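# Mount the wire spool on the rewinder spindle

## Task

Put the wound wire spool on the rewinding machine's spindle and push it fully home so it rests against the drive disc, with the disc's drive pin passing through one of the holes in the spool's flange.

## Robot and tools

ROBOT. Two six-joint Piper arms, left_arm and right_arm, each with a parallel two-finger gripper and a wrist camera. Calibrated base places in the scene frame: left_arm at (-0.003, +0.314, 0) m, right_arm at (-0.044, -0.226, 0) m, each turned only slightly about z. Scene frame: origin at table-top height midway between the nominal bases, +x out over the table, +z up, left_arm on the +y side. Image left/right does not match arm names. Cameras: cam_high, cam_low, cam_left_wrist, cam_right_wrist, each 896x504.

ROW LAYOUT. Every command row has 14 plain numbers: 7 for left_arm, then 7 for right_arm, even if one arm stays still. Per arm the order is shoulder, elbow, waist, forearm roll, wrist pitch, wrist roll, then gripper opening. Joint values are absolute target angles in radians, the same numbers the Joint positions line prints. Waist and wrist pitch run opposite to the URDF sign. Allowed ranges: shoulder 0.000 to 3.140, elbow -2.967 to 0.000, waist -2.618 to 2.618, forearm roll -1.745 to 1.745, wrist pitch -1.220 to 1.220, wrist roll -2.094 to 2.094 (true ends may differ by about 0.014). Targets beyond an end by more than 0.014, and further out than the current angle, are refused; otherwise over-range targets are clipped and the result may say "joint sent to its limit". Opening is absolute on a -1 (closed) to +1 (fully open, 0.070 m pad gap) scale; a full close needs about 1 s. To keep a gripper unchanged, resend its present command (0 is a real command).

TOOLS.
execute_actions(actions, cameras): actions is a list of actions; each action is a table of up to 15 rows, one row per 1/30 s step, and a short table repeats its last row to fill 15 steps. An empty list just returns state and images. cameras picks images: omitted/null/["all"] gives all, [] gives none; an unknown name invalidates the call.
move(target, speed, blend, opening_speed, blocking, cameras): target is one 14-number row or a list of up to 15 rows, absolute joint angles as above. All joints of both arms are interpolated together, so gripper paths curve and no obstacle avoidance is done. speed is the top rate in rad/s (0.01 to 2, default 0.5) of whichever joint travels furthest; one value or one per target. blend (rad) rounds corners at intermediate rows; 0 stops at each. opening_speed (0.2 or more, per second on the opening scale) ramps the finger command. Finger values of later rows are applied only after everything comes to rest at that row. Paths are at least 0.5 s; over 10 s they stop short. blocking=false returns after about 0.5 s while motion continues; a new move then replaces it from its current point. The result adds a "move:" line: done, off_target (resting with a joint over 0.01 rad off), moving, held (a check withheld steps or clearance stopped it) or fault, plus limits=held and each off arm's worst joint and error. done does not tell whether anything is being touched.
wait(seconds 0 to 10, cameras): lets time pass with last commands held; a running move continues.
stop(cameras): brakes the running move; needs room, more when fast.
zoom_image(camera, region [x0,y0,x1,y1] in pixels, at most 504x504): a closer look at that camera's latest image; the camera must be in the most recent images.
read_manual(section "licences"): URDF licence text only.
finished_scene(scene): ends the current scene, given its number; irreversible. Call it only when the spool stays seated with the robot let go.

RESULT LINES. end_effector_position (m) and end_effector_quat_wxyz are in the scene frame; the point lies between the pads, about 5 mm behind the fingertips; fingers point along gripper +z and close along its y. Reports may be a few cm off, more at long reach. Joint positions: per arm, six joints in row order then pad gap in m. Joint targets: what joints are currently driven toward; resend these to hold still. Tool commands: current gripper commands. grip_measured: measured opening on the command scale. Joint torques: total drive output in the same order (includes arm weight, offsets, noise; positive means toward a larger angle). Step readings list joint angles at some steps of execute_actions. "joint command not followed" means the inter-arm clearance check altered targets; it does not block fingers and does not guarantee no contact. MOTOR HOT, TORQUE FAULT and OVER-TEMPERATURE FAULT report problems.

MOTION LIMITS. Each step a joint target stays within 0.867 rad of the measured angle; if a step would shift a gripper over 70 mm, that arm's targets are scaled back. Drive rate is capped at 3 rad/s. An unfinished motion may need re-commanding. The simulation keeps running while replies are being written.

GRASPING. After first contact, command an opening about 0.05 below the grip_measured reading for full force (less reduction for a lighter grip). Pads give about 20 N each; very thin parts get less force. Occasional tugs may hit held parts or loose objects.

AVOID. Anything falling off the table or left off it fails the task. Avoid drops, releasing a moving part, slams, fast hits and hard presses; contact force grows with speed and with how far a target lies past the contact. Arm-to-arm collisions can end the scene. Contact torque at a joint's limit (21.1 N m for waist, shoulder, elbow; 7.36 N m for the three wrist joints, whose motors give only about 4 N m) stops that arm for 10 s. Long holding, outstretched poses or pushing at unreachable targets heat motors; at 80 °C the arm goes limp and drops what it holds.

Each tool is called after ">>>" in YAML: its name, and indented under it one key for each argument.

## Session

>>> execute_actions:
  actions: []

Scene clock: 0.00 s.
left_arm: end_effector_position=(+0.0846, -0.0637, +0.1483) grip_measured=+0.99 end_effector_quat_wxyz=(+0.388, +0.324, +0.863, -0.002) | right_arm: end_effector_position=(+0.4110, -0.3773, +0.1143) grip_measured=+0.99 end_effector_quat_wxyz=(+0.190, +0.484, +0.854, +0.023)
Joint names: [shoulder, elbow, waist, forearm roll, wrist pitch, wrist roll]
Joint positions: left_arm=[1.761 -1.223 1.741 0.886 -1.138 -1.438 0.07] | right_arm=[1.985 -1.626 0.352 -0.043 -0.915 0.747 0.07]
Joint torques (N m): no reading
Motor temperatures (°C): left_arm=[32 31 36 35 34 29] | right_arm=[38 31 30 33 39 28]
Joint targets: left_arm=[1.761 -1.223 1.741 0.886 -1.138 -1.438] | right_arm=[1.985 -1.626 0.352 -0.043 -0.915 0.747]
Tool commands: left_gripper/opening=+1.0 right_gripper/opening=+1.0

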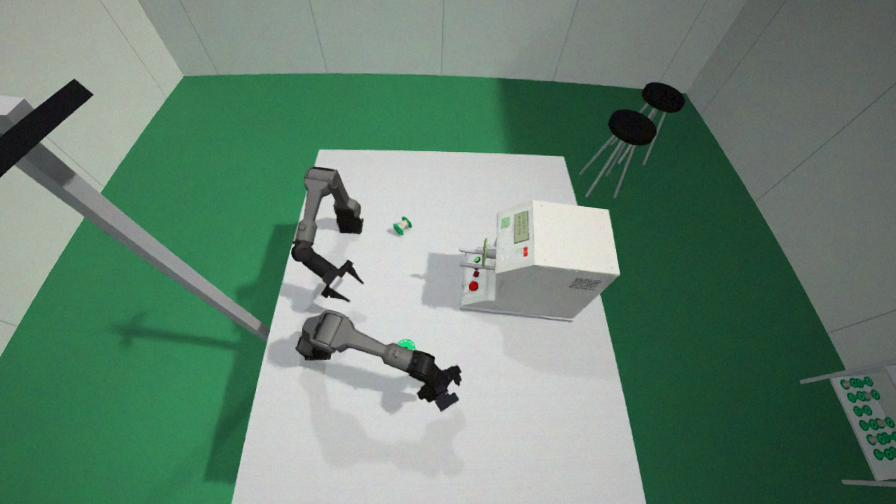

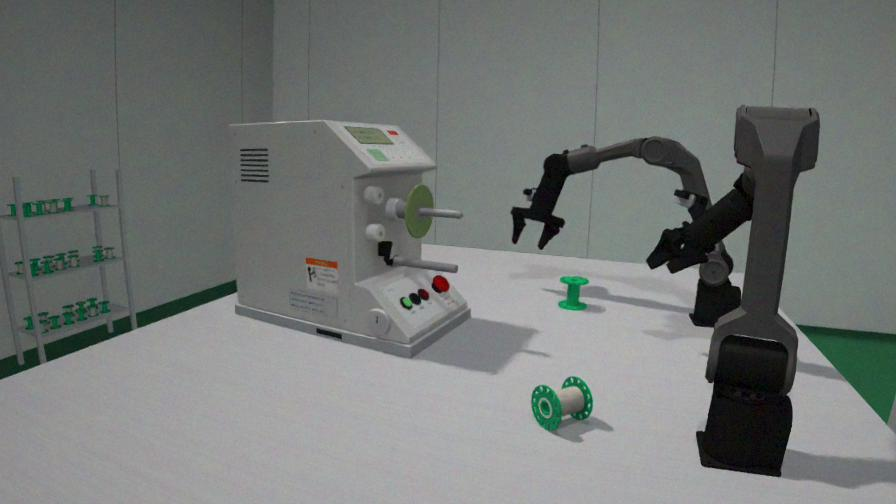

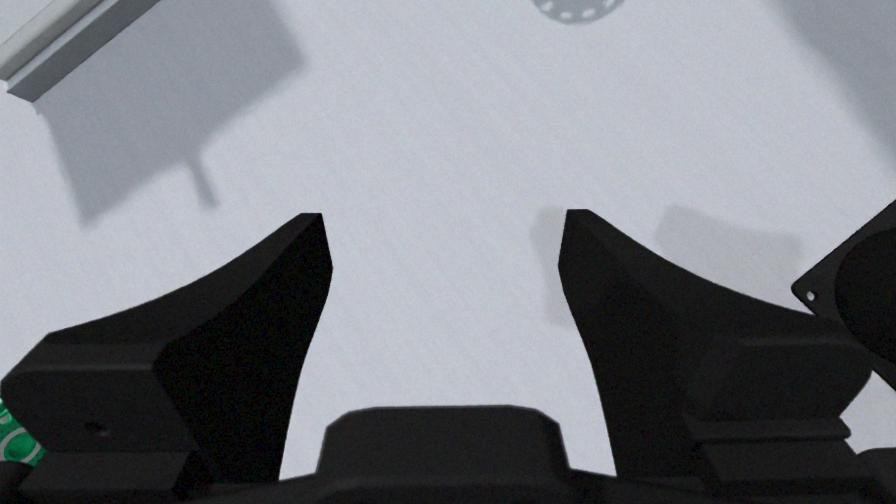

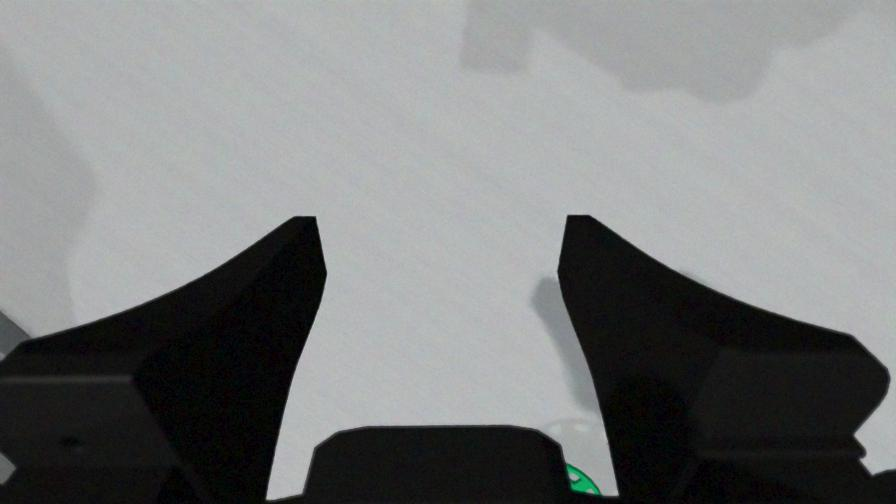

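>>> zoom_image:
  camera: "cam_low"
  region: [500, 260, 640, 440]

>>> zoom_image:
  camera: "cam_low"
  region: [340, 110, 500, 340]

>>> zoom_image:
  camera: "cam_high"
  region: [380, 190, 620, 360]

>>> zoom_image:
  camera: "cam_high"
  region: [450, 220, 530, 280]

Scaled by 2.800 from the camera's 896x504 image, which has a finer 1280x720 frame.

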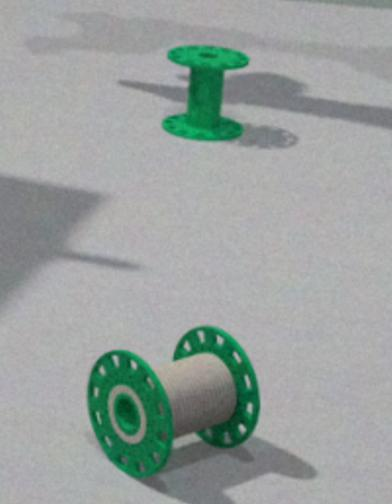

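Scaled by 2.191 from the camera's 896x504 image, which has a finer 1280x720 frame.

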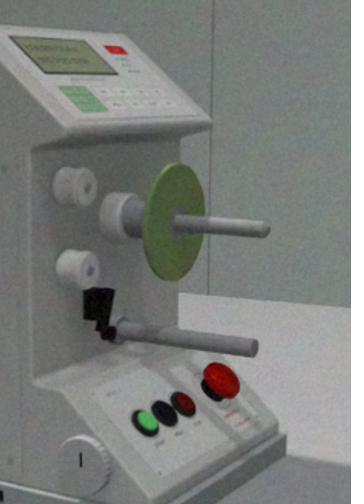

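Scaled by 2.100 from the camera's 896x504 image, which has a finer 1280x720 frame.

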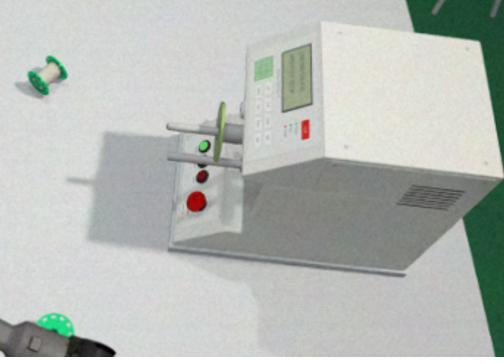

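Scaled by 6.300 from the camera's 896x504 image, which has a finer 1280x720 frame.

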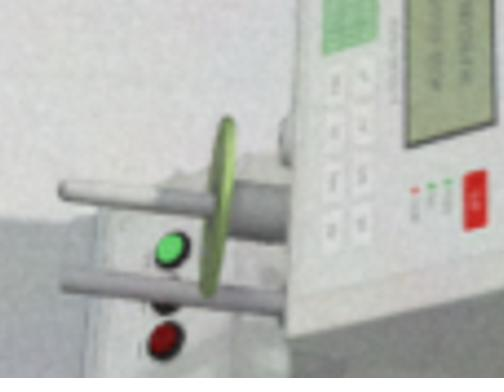

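>>> move:
  target:
    - [1.3, -1.1, 1.5, 0, -1.1, 0, 1, 1.985, -1.626, 0.352, -0.043, -0.915, 0.747, 1]
    - [1.3, -1.1, 0.1, 0, -1.1, 0, 1, 1.985, -1.626, 0.352, -0.043, -0.915, 0.747, 1]
  blend: 0.15
  speed: 0.9

Scene clock: 26.03 s.
left_arm: end_effector_position=(+0.2860, +0.2806, +0.1913) grip_measured=+0.99 end_effector_quat_wxyz=(+0.178, +0.056, +0.982, -0.010) | right_arm: end_effector_position=(+0.4110, -0.3773, +0.1143) grip_measured=+0.99 end_effector_quat_wxyz=(+0.190, +0.484, +0.854, +0.023)
Joint names: [shoulder, elbow, waist, forearm roll, wrist pitch, wrist roll]
Joint positions: left_arm=[1.3 -1.1 0.099 0.001 -1.1 0 0.07] | right_arm=[1.985 -1.626 0.352 -0.043 -0.915 0.747 0.07]
Joint torques (N m): left_arm=[-3.45 -5.66 1.17 -0.11 0.28 0.22] | right_arm=[-5.76 -6.56 -0.07 0.05 0.4 -0.04]
Motor temperatures (°C): left_arm=[32 32 36 35 33 29] | right_arm=[40 32 30 33 39 28]
Joint targets: left_arm=[1.300 -1.100 0.100 0.000 -1.100 0.000] | right_arm=[1.985 -1.626 0.352 -0.043 -0.915 0.747]
move: done

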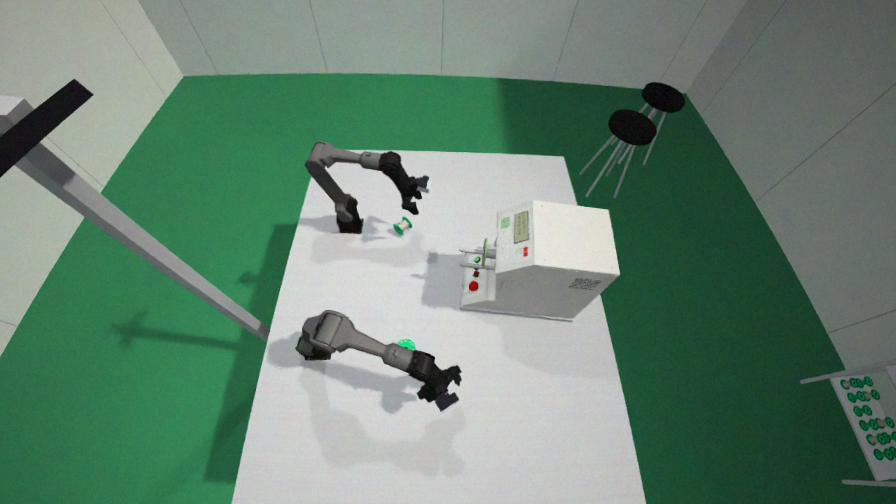

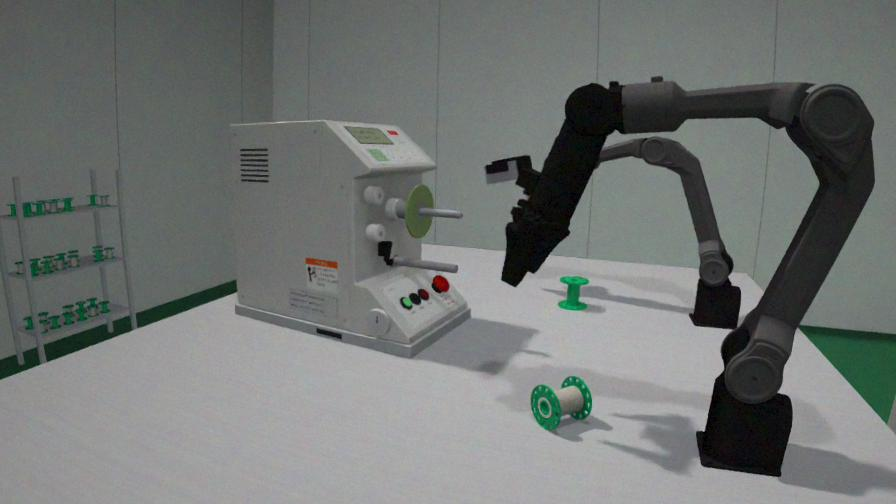

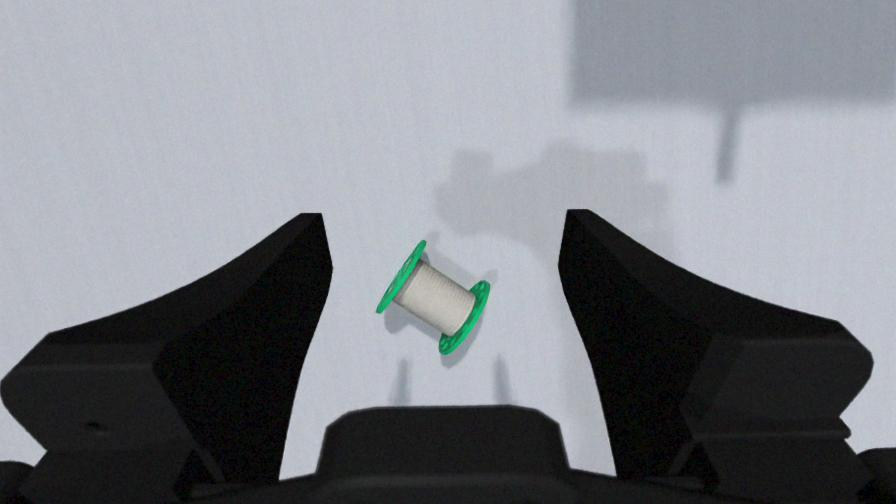

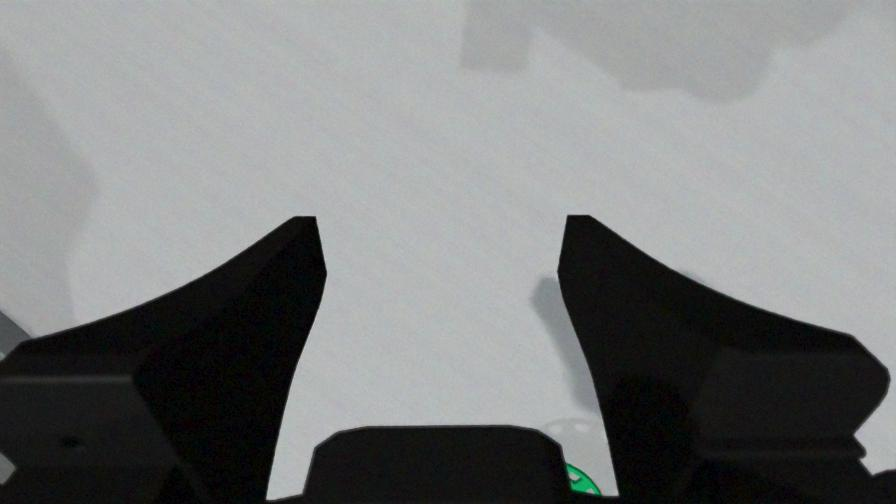

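>>> zoom_image:
  camera: "cam_left_wrist"
  region: [360, 225, 510, 365]

Scaled by 3.360 from the camera's 896x504 image, which has a finer 1280x720 frame.

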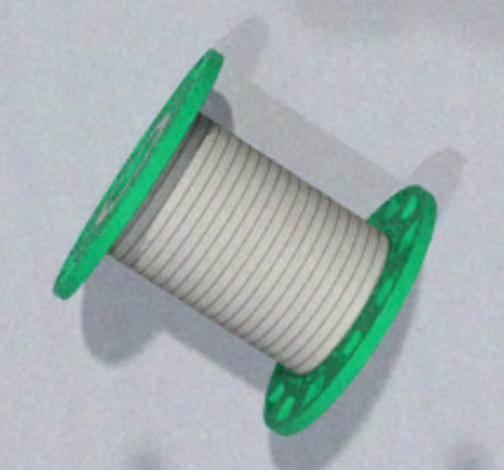

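>>> move:
  target: [0.709, -0.39, 0.23, 0, 0.132, 0, 1, 1.985, -1.626, 0.352, -0.043, -0.915, 0.747, 1]
  speed: 0.9
  cameras: ["cam_left_wrist", "cam_low", "cam_high"]

Scene clock: 37.93 s.
left_arm: end_effector_position=(+0.2689, +0.2456, +0.2776) grip_measured=+0.99 end_effector_quat_wxyz=(+0.666, +0.091, +0.736, -0.082) | right_arm: end_effector_position=(+0.4110, -0.3773, +0.1143) grip_measured=+0.99 end_effector_quat_wxyz=(+0.190, +0.484, +0.854, +0.023)
Joint names: [shoulder, elbow, waist, forearm roll, wrist pitch, wrist roll]
Joint positions: left_arm=[0.708 -0.389 0.23 0.001 0.132 0 0.07] | right_arm=[1.985 -1.626 0.352 -0.043 -0.915 0.747 0.07]
Joint torques (N m): left_arm=[1.18 -8.06 0.86 -0.02 0.64 0.12] | right_arm=[-5.79 -6.64 0.07 0 0.47 -0.07]
Motor temperatures (°C): left_arm=[32 32 36 35 34 29] | right_arm=[41 32 30 33 39 28]
Joint targets: left_arm=[0.709 -0.390 0.230 0.000 0.132 0.000] | right_arm=[1.985 -1.626 0.352 -0.043 -0.915 0.747]
move: done
Images, in order (width x height): cam_high 896x504, cam_low 896x504, cam_left_wrist 896x504.

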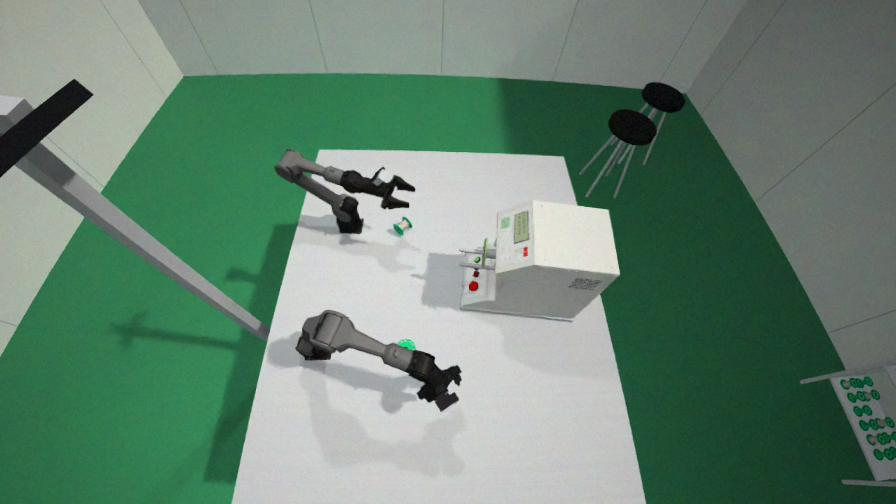

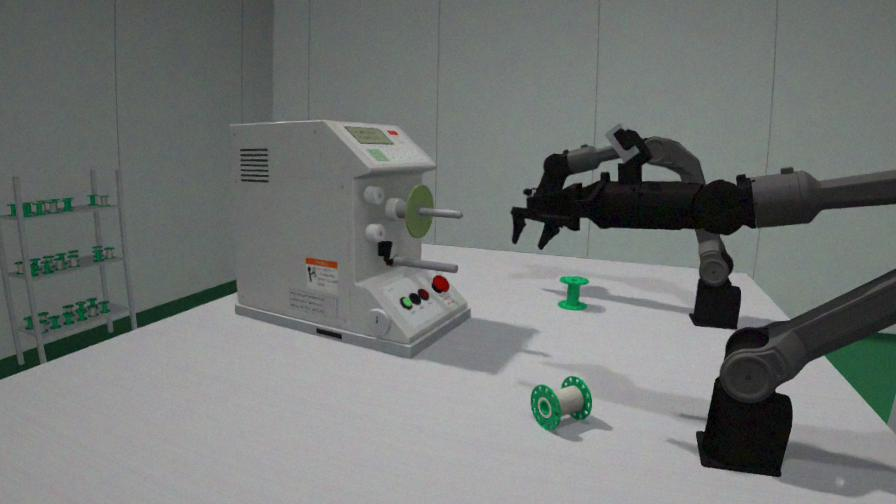

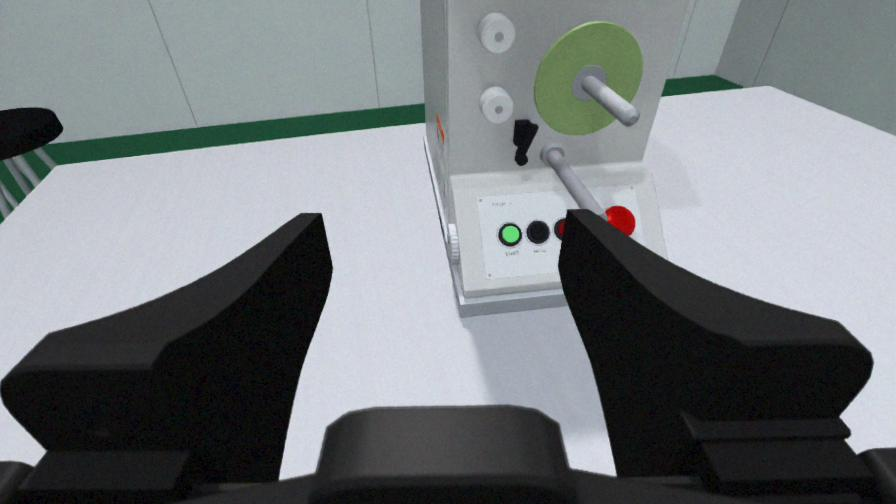

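>>> zoom_image:
  camera: "cam_left_wrist"
  region: [500, 5, 680, 175]

>>> zoom_image:
  camera: "cam_left_wrist"
  region: [400, 0, 720, 330]

Scaled by 2.800 from the camera's 896x504 image, which has a finer 1280x720 frame.

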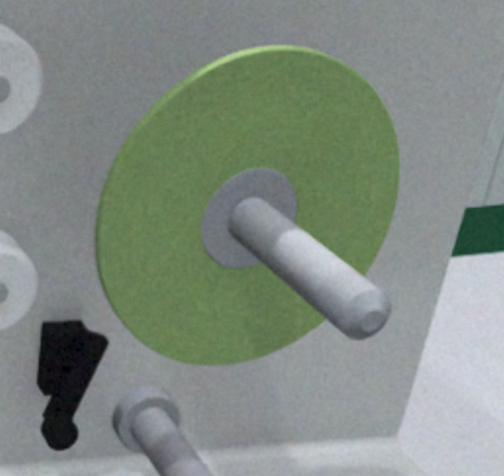

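Scaled by 1.527 from the camera's 896x504 image, which has a finer 1280x720 frame.

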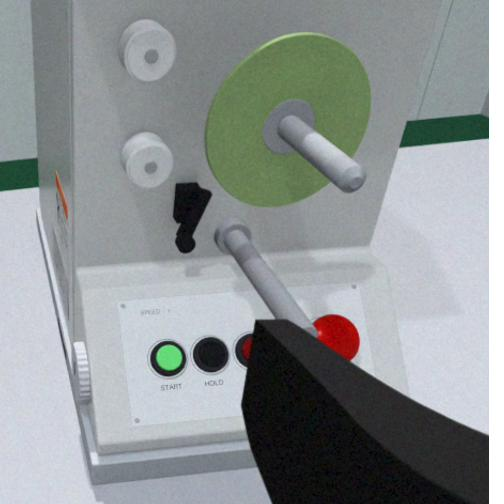

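>>> move:
  target:
    - [0.709, -0.39, 0.23, 0, 0.132, 0, 1, 0.8, -0.5, 0.2, 0, 0.1, 0, 1]
    - [0.709, -0.39, 0.23, 0, 0.132, 0, 1, 0.709, -0.39, -0.68, 0, 0.132, 0, 1]
  blend: 0.2
  speed: 1.0
  cameras: ["cam_left_wrist", "cam_right_wrist", "cam_high"]

Scene clock: 44.23 s.
left_arm: end_effector_position=(+0.2691, +0.2455, +0.2778) grip_measured=+0.99 end_effector_quat_wxyz=(+0.666, +0.091, +0.736, -0.082) | right_arm: end_effector_position=(+0.1653, -0.0396, +0.2780) grip_measured=+0.99 end_effector_quat_wxyz=(+0.627, -0.264, +0.693, +0.239)
Joint names: [shoulder, elbow, waist, forearm roll, wrist pitch, wrist roll]
Joint positions: left_arm=[0.709 -0.39 0.23 0.001 0.132 0 0.07] | right_arm=[0.709 -0.391 -0.68 0 0.132 0 0.07]
Joint torques (N m): left_arm=[1.51 -7.78 -0.17 0.02 0.71 0.02] | right_arm=[0 -5.59 1.36 0.09 1.32 -0.14]
Motor temperatures (°C): left_arm=[32 32 36 35 34 29] | right_arm=[41 32 30 33 39 28]
Joint targets: left_arm=[0.709 -0.390 0.230 0.000 0.132 0.000] | right_arm=[0.709 -0.390 -0.680 0.000 0.132 0.000]
move: done
Images, in order (width x height): cam_high 896x504, cam_left_wrist 896x504, cam_right_wrist 896x504.

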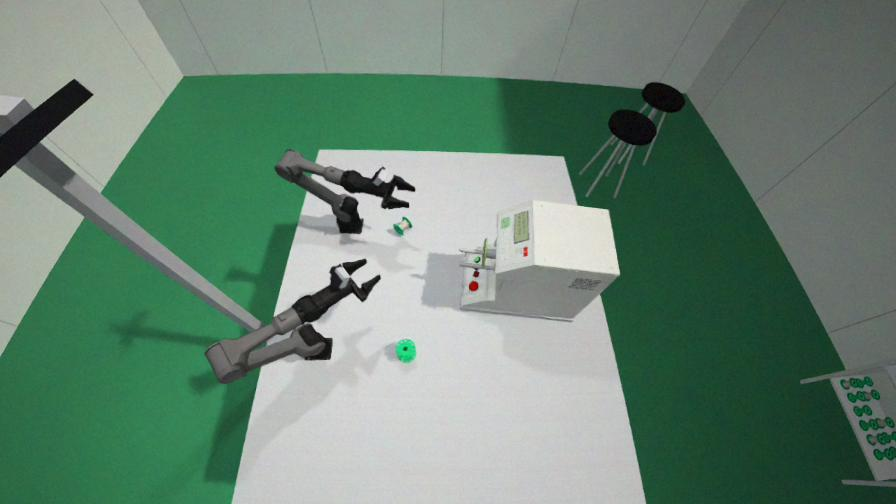

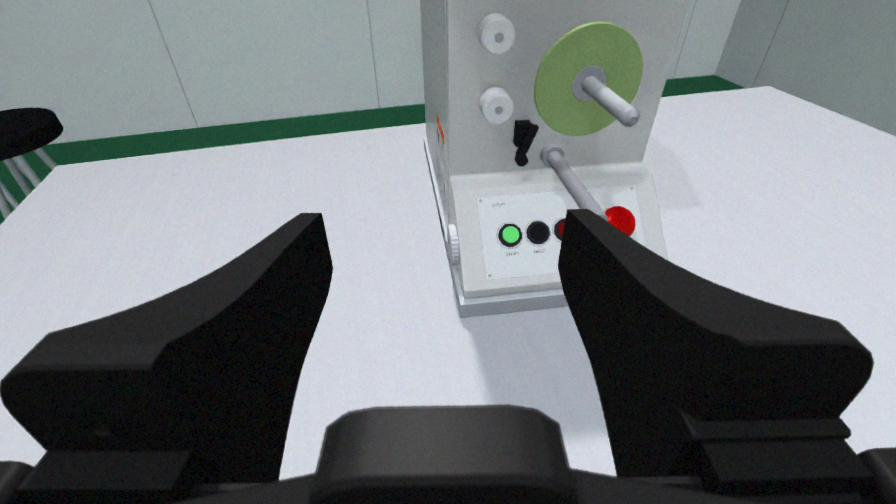

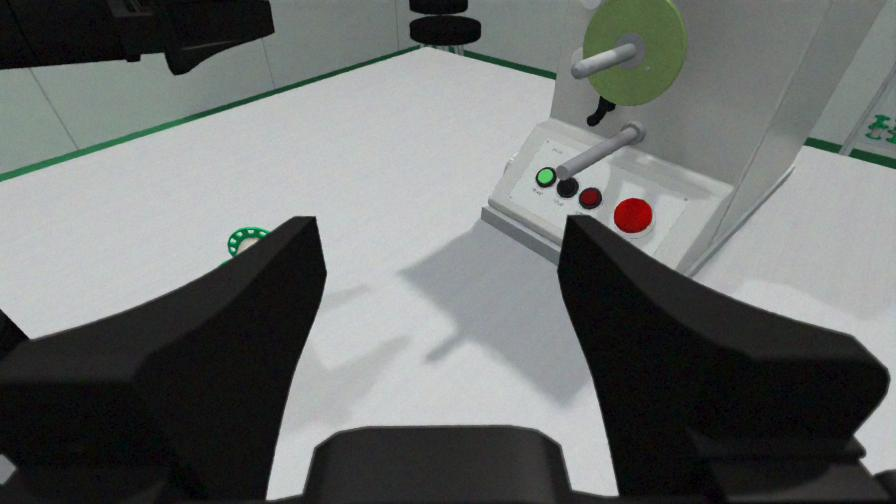

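>>> zoom_image:
  camera: "cam_right_wrist"
  region: [550, 0, 710, 110]

>>> zoom_image:
  camera: "cam_right_wrist"
  region: [470, 0, 750, 260]

Scaled by 3.150 from the camera's 896x504 image, which has a finer 1280x720 frame.

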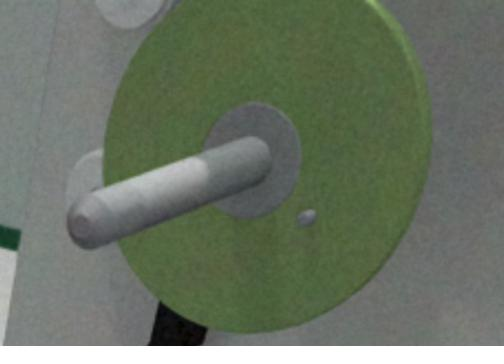

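Scaled by 1.800 from the camera's 896x504 image, which has a finer 1280x720 frame.

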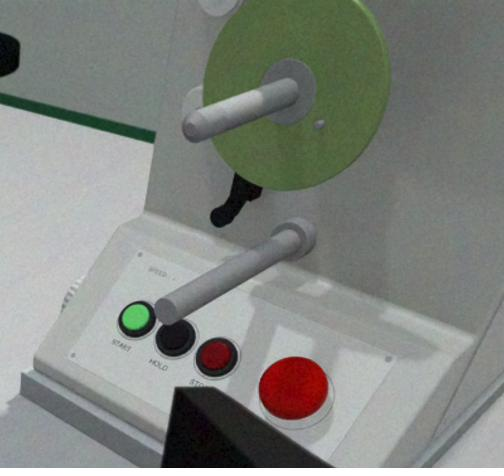

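>>> move:
  target:
    - [1.3, -1.1, -1.2, 0, -1.1, 0, 1, 0.9, -0.45, -0.8, 0.1, 0.2, 0, 1]
    - [1.3, -1.1, -1.2, 0, -1.1, 0, 1, 2.001, -0.87, -1.316, 0.701, 0.745, -0.358, 1]
  blend: 0.2
  speed: 0.9
  cameras: ["cam_low", "cam_right_wrist", "cam_high"]

Scene clock: 83.67 s.
left_arm: end_effector_position=(+0.1063, +0.5833, +0.1912) grip_measured=+0.99 end_effector_quat_wxyz=(+0.147, -0.550, +0.816, +0.099) | right_arm: end_effector_position=(+0.1488, +0.2229, +0.0743) grip_measured=+0.99 end_effector_quat_wxyz=(+0.506, -0.351, +0.751, +0.236)
Joint names: [shoulder, elbow, waist, forearm roll, wrist pitch, wrist roll]
Joint positions: left_arm=[1.3 -1.1 -1.2 0.001 -1.101 0 0.07] | right_arm=[2.002 -0.87 -1.317 0.701 0.745 -0.358 0.07]
Joint torques (N m): left_arm=[-4.31 -5.42 1.11 -0.1 0.36 -0.11] | right_arm=[-5.51 -4.87 1.55 -0.31 1.17 -0.04]
Motor temperatures (°C): left_arm=[32 32 35 35 34 29] | right_arm=[39 33 30 33 40 28]
Joint targets: left_arm=[1.300 -1.100 -1.200 0.000 -1.100 0.000] | right_arm=[2.001 -0.870 -1.316 0.701 0.745 -0.358]
move: done
Images, in order (width x height): cam_high 896x504, cam_low 896x504, cam_right_wrist 896x504.

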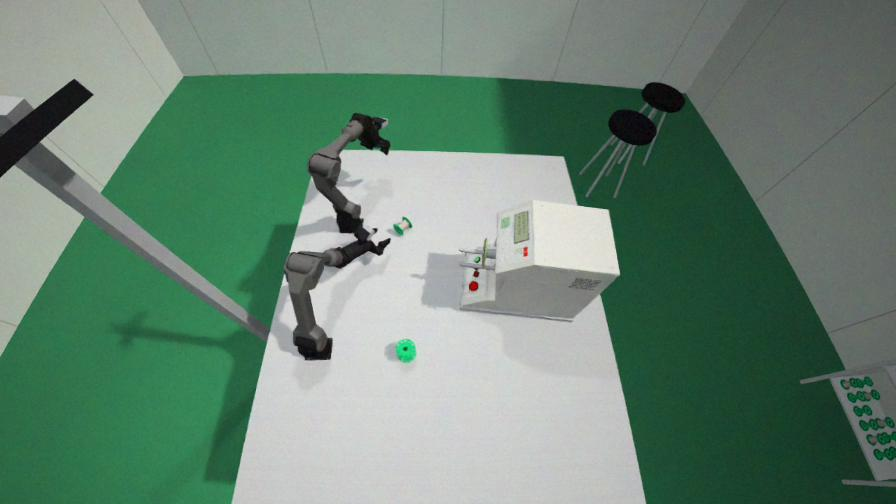

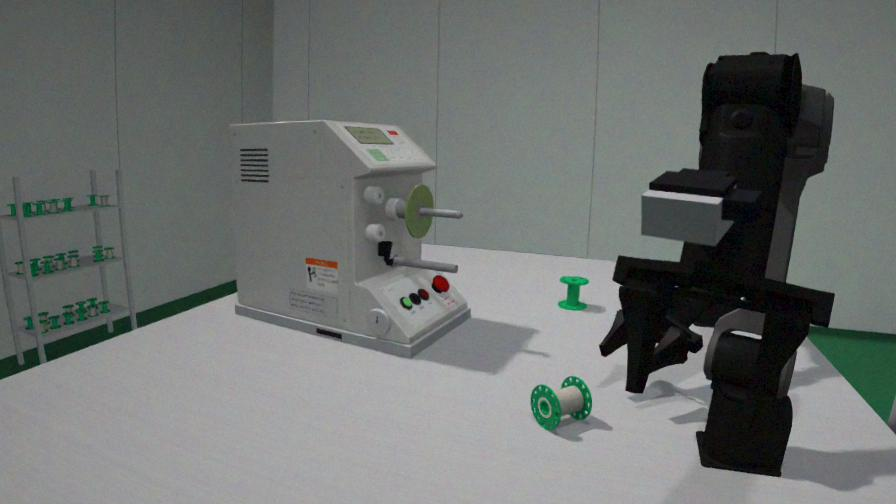

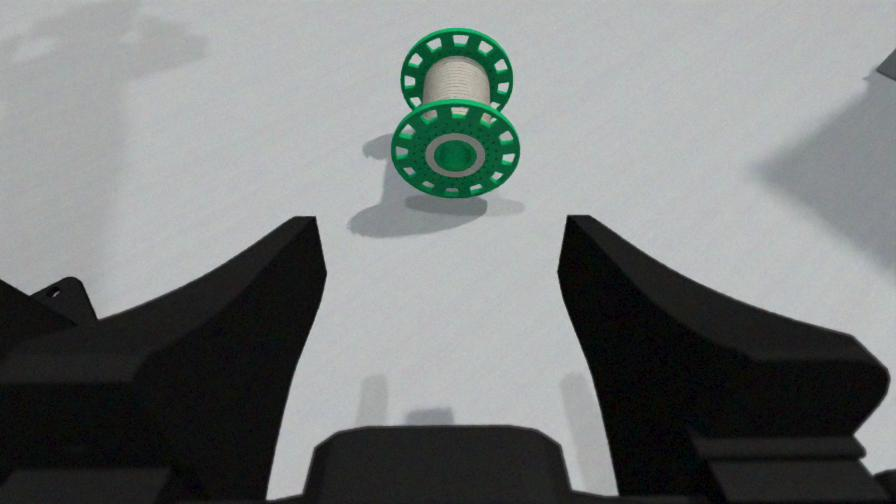

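>>> zoom_image:
  camera: "cam_right_wrist"
  region: [360, 10, 560, 220]

Scaled by 2.400 from the camera's 896x504 image, which has a finer 1280x720 frame.

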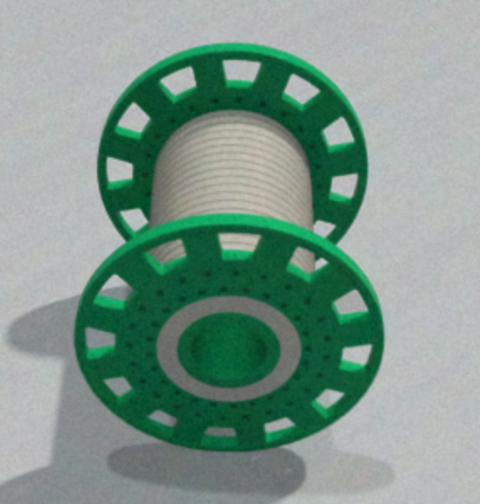

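>>> move:
  target: [1.3, -1.1, -1.2, 0, -1.1, 0, 1, 2.235, -1.151, -1.2275, 0.652, 0.682, -0.3635, 1]
  speed: 0.4
  cameras: ["cam_low", "cam_right_wrist"]

>>> zoom_image:
  camera: "cam_right_wrist"
  region: [300, 60, 600, 300]

>>> zoom_image:
  camera: "cam_low"
  region: [500, 300, 760, 460]

Scene clock: 93.43 s.
left_arm: end_effector_position=(+0.1063, +0.5833, +0.1912) grip_measured=+0.99 end_effector_quat_wxyz=(+0.147, -0.550, +0.816, +0.099) | right_arm: end_effector_position=(+0.1964, +0.2714, +0.0381) grip_measured=+0.99 end_effector_quat_wxyz=(+0.507, -0.341, +0.757, +0.229)
Joint names: [shoulder, elbow, waist, forearm roll, wrist pitch, wrist roll]
Joint positions: left_arm=[1.3 -1.1 -1.2 0.001 -1.101 0 0.07] | right_arm=[2.237 -1.153 -1.227 0.652 0.682 -0.363 0.07]
Joint torques (N m): left_arm=[-4.27 -5.98 1.05 -0.06 0.29 -0.11] | right_arm=[-6.77 -3.27 -0.01 -0.2 1.15 -0.14]
Motor temperatures (°C): left_arm=[32 32 35 35 34 29] | right_arm=[39 33 30 33 40 28]
Joint targets: left_arm=[1.300 -1.100 -1.200 0.000 -1.100 0.000] | right_arm=[2.235 -1.151 -1.227 0.652 0.682 -0.364]
move: done
Images, in order (width x height): cam_low 896x504, cam_right_wrist 896x504.

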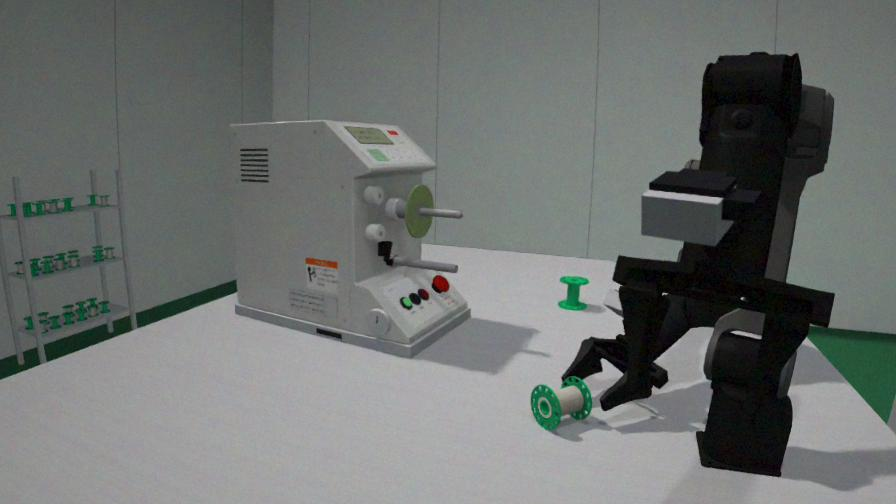

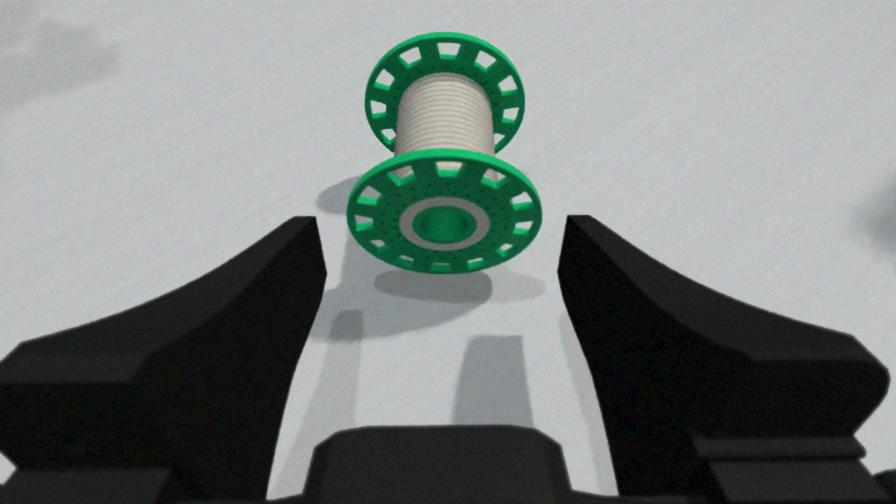

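Scaled by 1.680 from the camera's 896x504 image, which has a finer 1280x720 frame.

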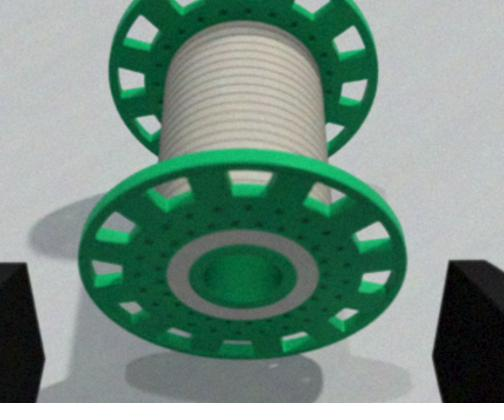

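Scaled by 1.938 from the camera's 896x504 image, which has a finer 1280x720 frame.

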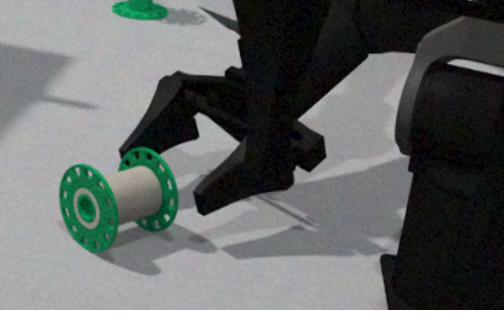

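>>> move:
  target: [1.3, -1.1, -1.2, 0, -1.1, 0, 1, 2.310, -1.315, -1.1886, 0.670, 0.604, -0.425, 1]
  speed: 0.2
  cameras: ["cam_low", "cam_right_wrist"]

>>> zoom_image:
  camera: "cam_right_wrist"
  region: [250, 60, 650, 360]

>>> zoom_image:
  camera: "cam_low"
  region: [500, 300, 760, 460]

Scene clock: 101.90 s.
left_arm: end_effector_position=(+0.1063, +0.5833, +0.1912) grip_measured=+0.99 end_effector_quat_wxyz=(+0.147, -0.550, +0.816, +0.099) | right_arm: end_effector_position=(+0.2204, +0.2968, +0.0386) grip_measured=+0.99 end_effector_quat_wxyz=(+0.510, -0.341, +0.756, +0.230)
Joint names: [shoulder, elbow, waist, forearm roll, wrist pitch, wrist roll]
Joint positions: left_arm=[1.3 -1.1 -1.2 0.001 -1.101 0 0.07] | right_arm=[2.31 -1.316 -1.188 0.669 0.603 -0.425 0.07]
Joint torques (N m): left_arm=[-4.26 -6.55 1 -0.01 0.25 -0.11] | right_arm=[-6.46 -4.16 0.37 -0.16 1.17 -0.02]
Motor temperatures (°C): left_arm=[32 32 35 35 34 29] | right_arm=[40 32 30 33 40 28]
Joint targets: left_arm=[1.300 -1.100 -1.200 0.000 -1.100 0.000] | right_arm=[2.310 -1.315 -1.189 0.670 0.604 -0.425]
move: done
Images, in order (width x height): cam_low 896x504, cam_right_wrist 896x504.

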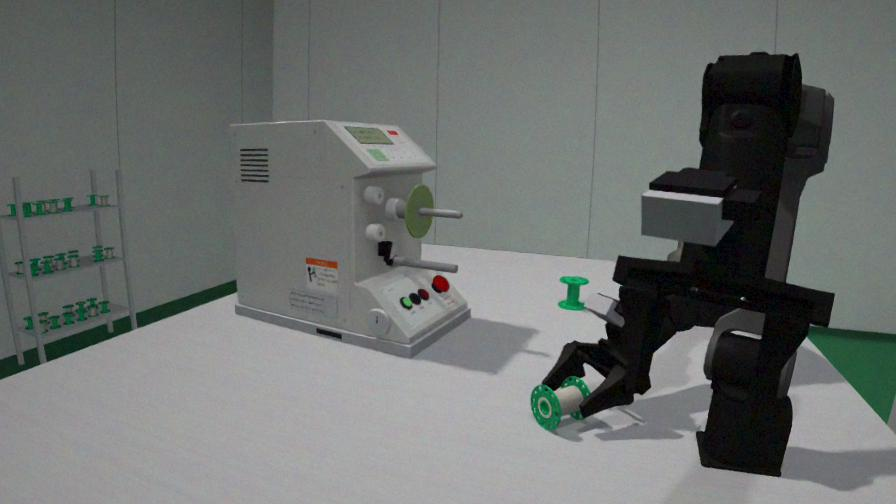

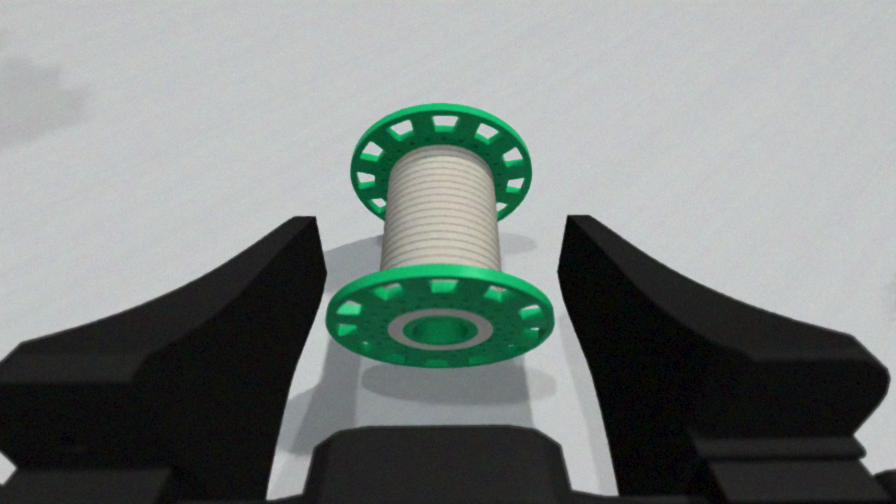

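Scaled by 1.260 from the camera's 896x504 image, which has a finer 1280x720 frame.

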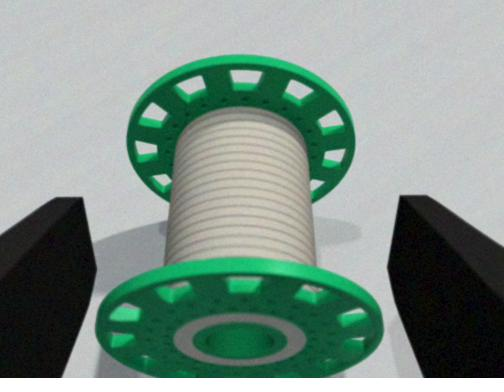

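Scaled by 1.938 from the camera's 896x504 image, which has a finer 1280x720 frame.

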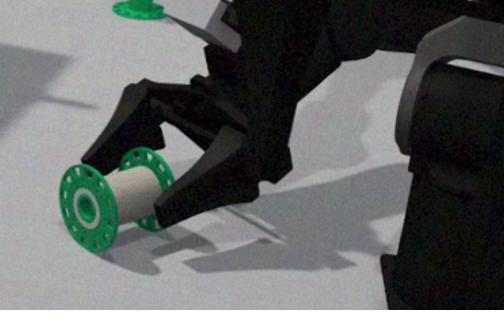

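>>> move:
  target: [1.3, -1.1, -1.2, 0, -1.1, 0, 1, 2.394, -1.4944, -1.158, 0.719, 0.518, -0.511, 1]
  speed: 0.2
  cameras: ["cam_low", "cam_right_wrist", "cam_high"]

>>> zoom_image:
  camera: "cam_low"
  region: [500, 300, 760, 460]

Scene clock: 106.67 s.
left_arm: end_effector_position=(+0.1063, +0.5833, +0.1912) grip_measured=+0.99 end_effector_quat_wxyz=(+0.147, -0.550, +0.816, +0.099) | right_arm: end_effector_position=(+0.2429, +0.3219, +0.0368) grip_measured=+0.99 end_effector_quat_wxyz=(+0.510, -0.341, +0.756, +0.230)
Joint names: [shoulder, elbow, waist, forearm roll, wrist pitch, wrist roll]
Joint positions: left_arm=[1.3 -1.1 -1.2 0.001 -1.101 0 0.07] | right_arm=[2.394 -1.496 -1.158 0.719 0.517 -0.512 0.07]
Joint torques (N m): left_arm=[-4.21 -7.1 0.95 0.02 0.28 -0.11] | right_arm=[-6.93 -4.55 0.64 -0.27 1.13 -0.04]
Motor temperatures (°C): left_arm=[32 32 35 35 34 29] | right_arm=[41 32 30 33 40 28]
Joint targets: left_arm=[1.300 -1.100 -1.200 0.000 -1.100 0.000] | right_arm=[2.394 -1.494 -1.158 0.719 0.518 -0.511]
move: done
Images, in order (width x height): cam_high 896x504, cam_low 896x504, cam_right_wrist 896x504.

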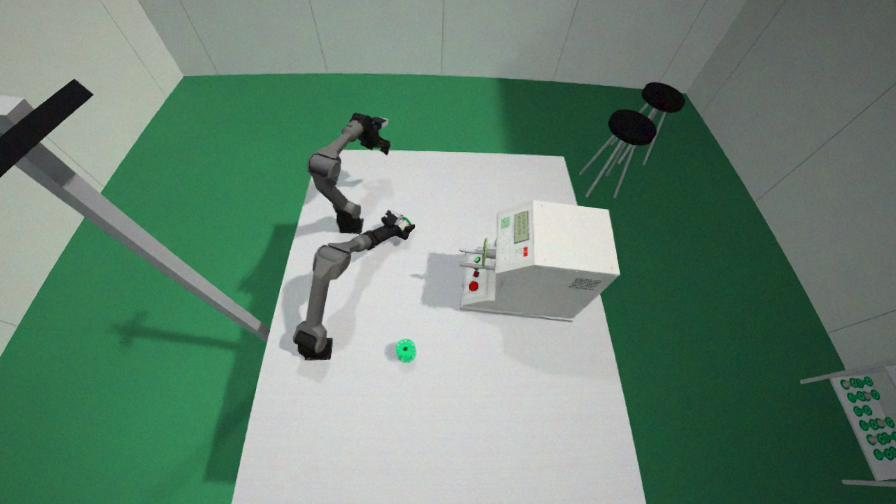

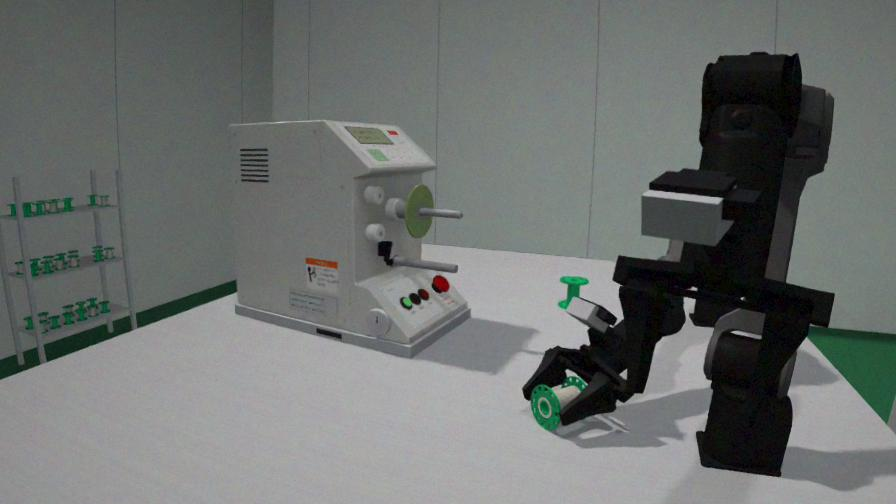

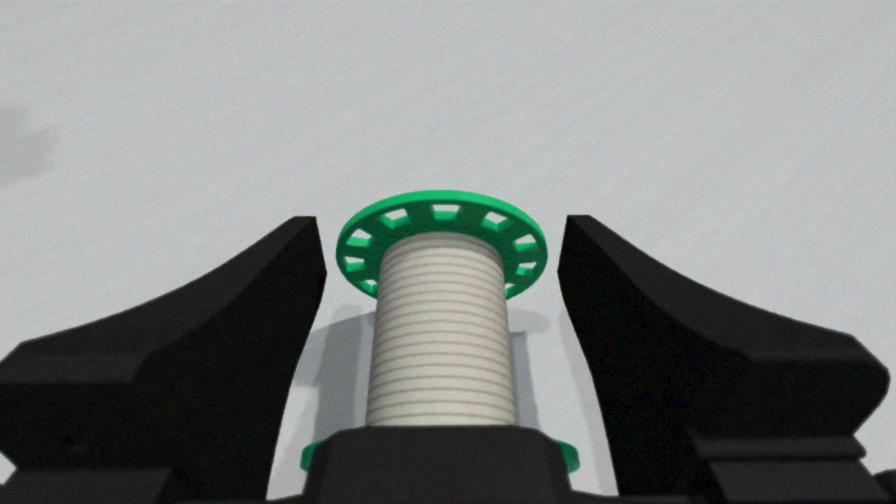

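Scaled by 1.938 from the camera's 896x504 image, which has a finer 1280x720 frame.

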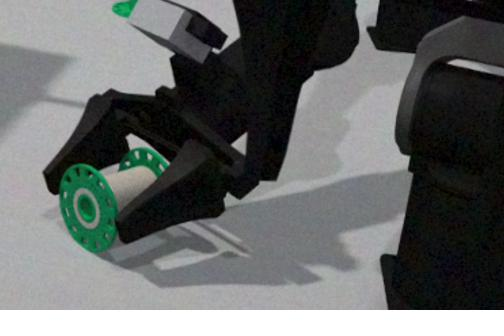

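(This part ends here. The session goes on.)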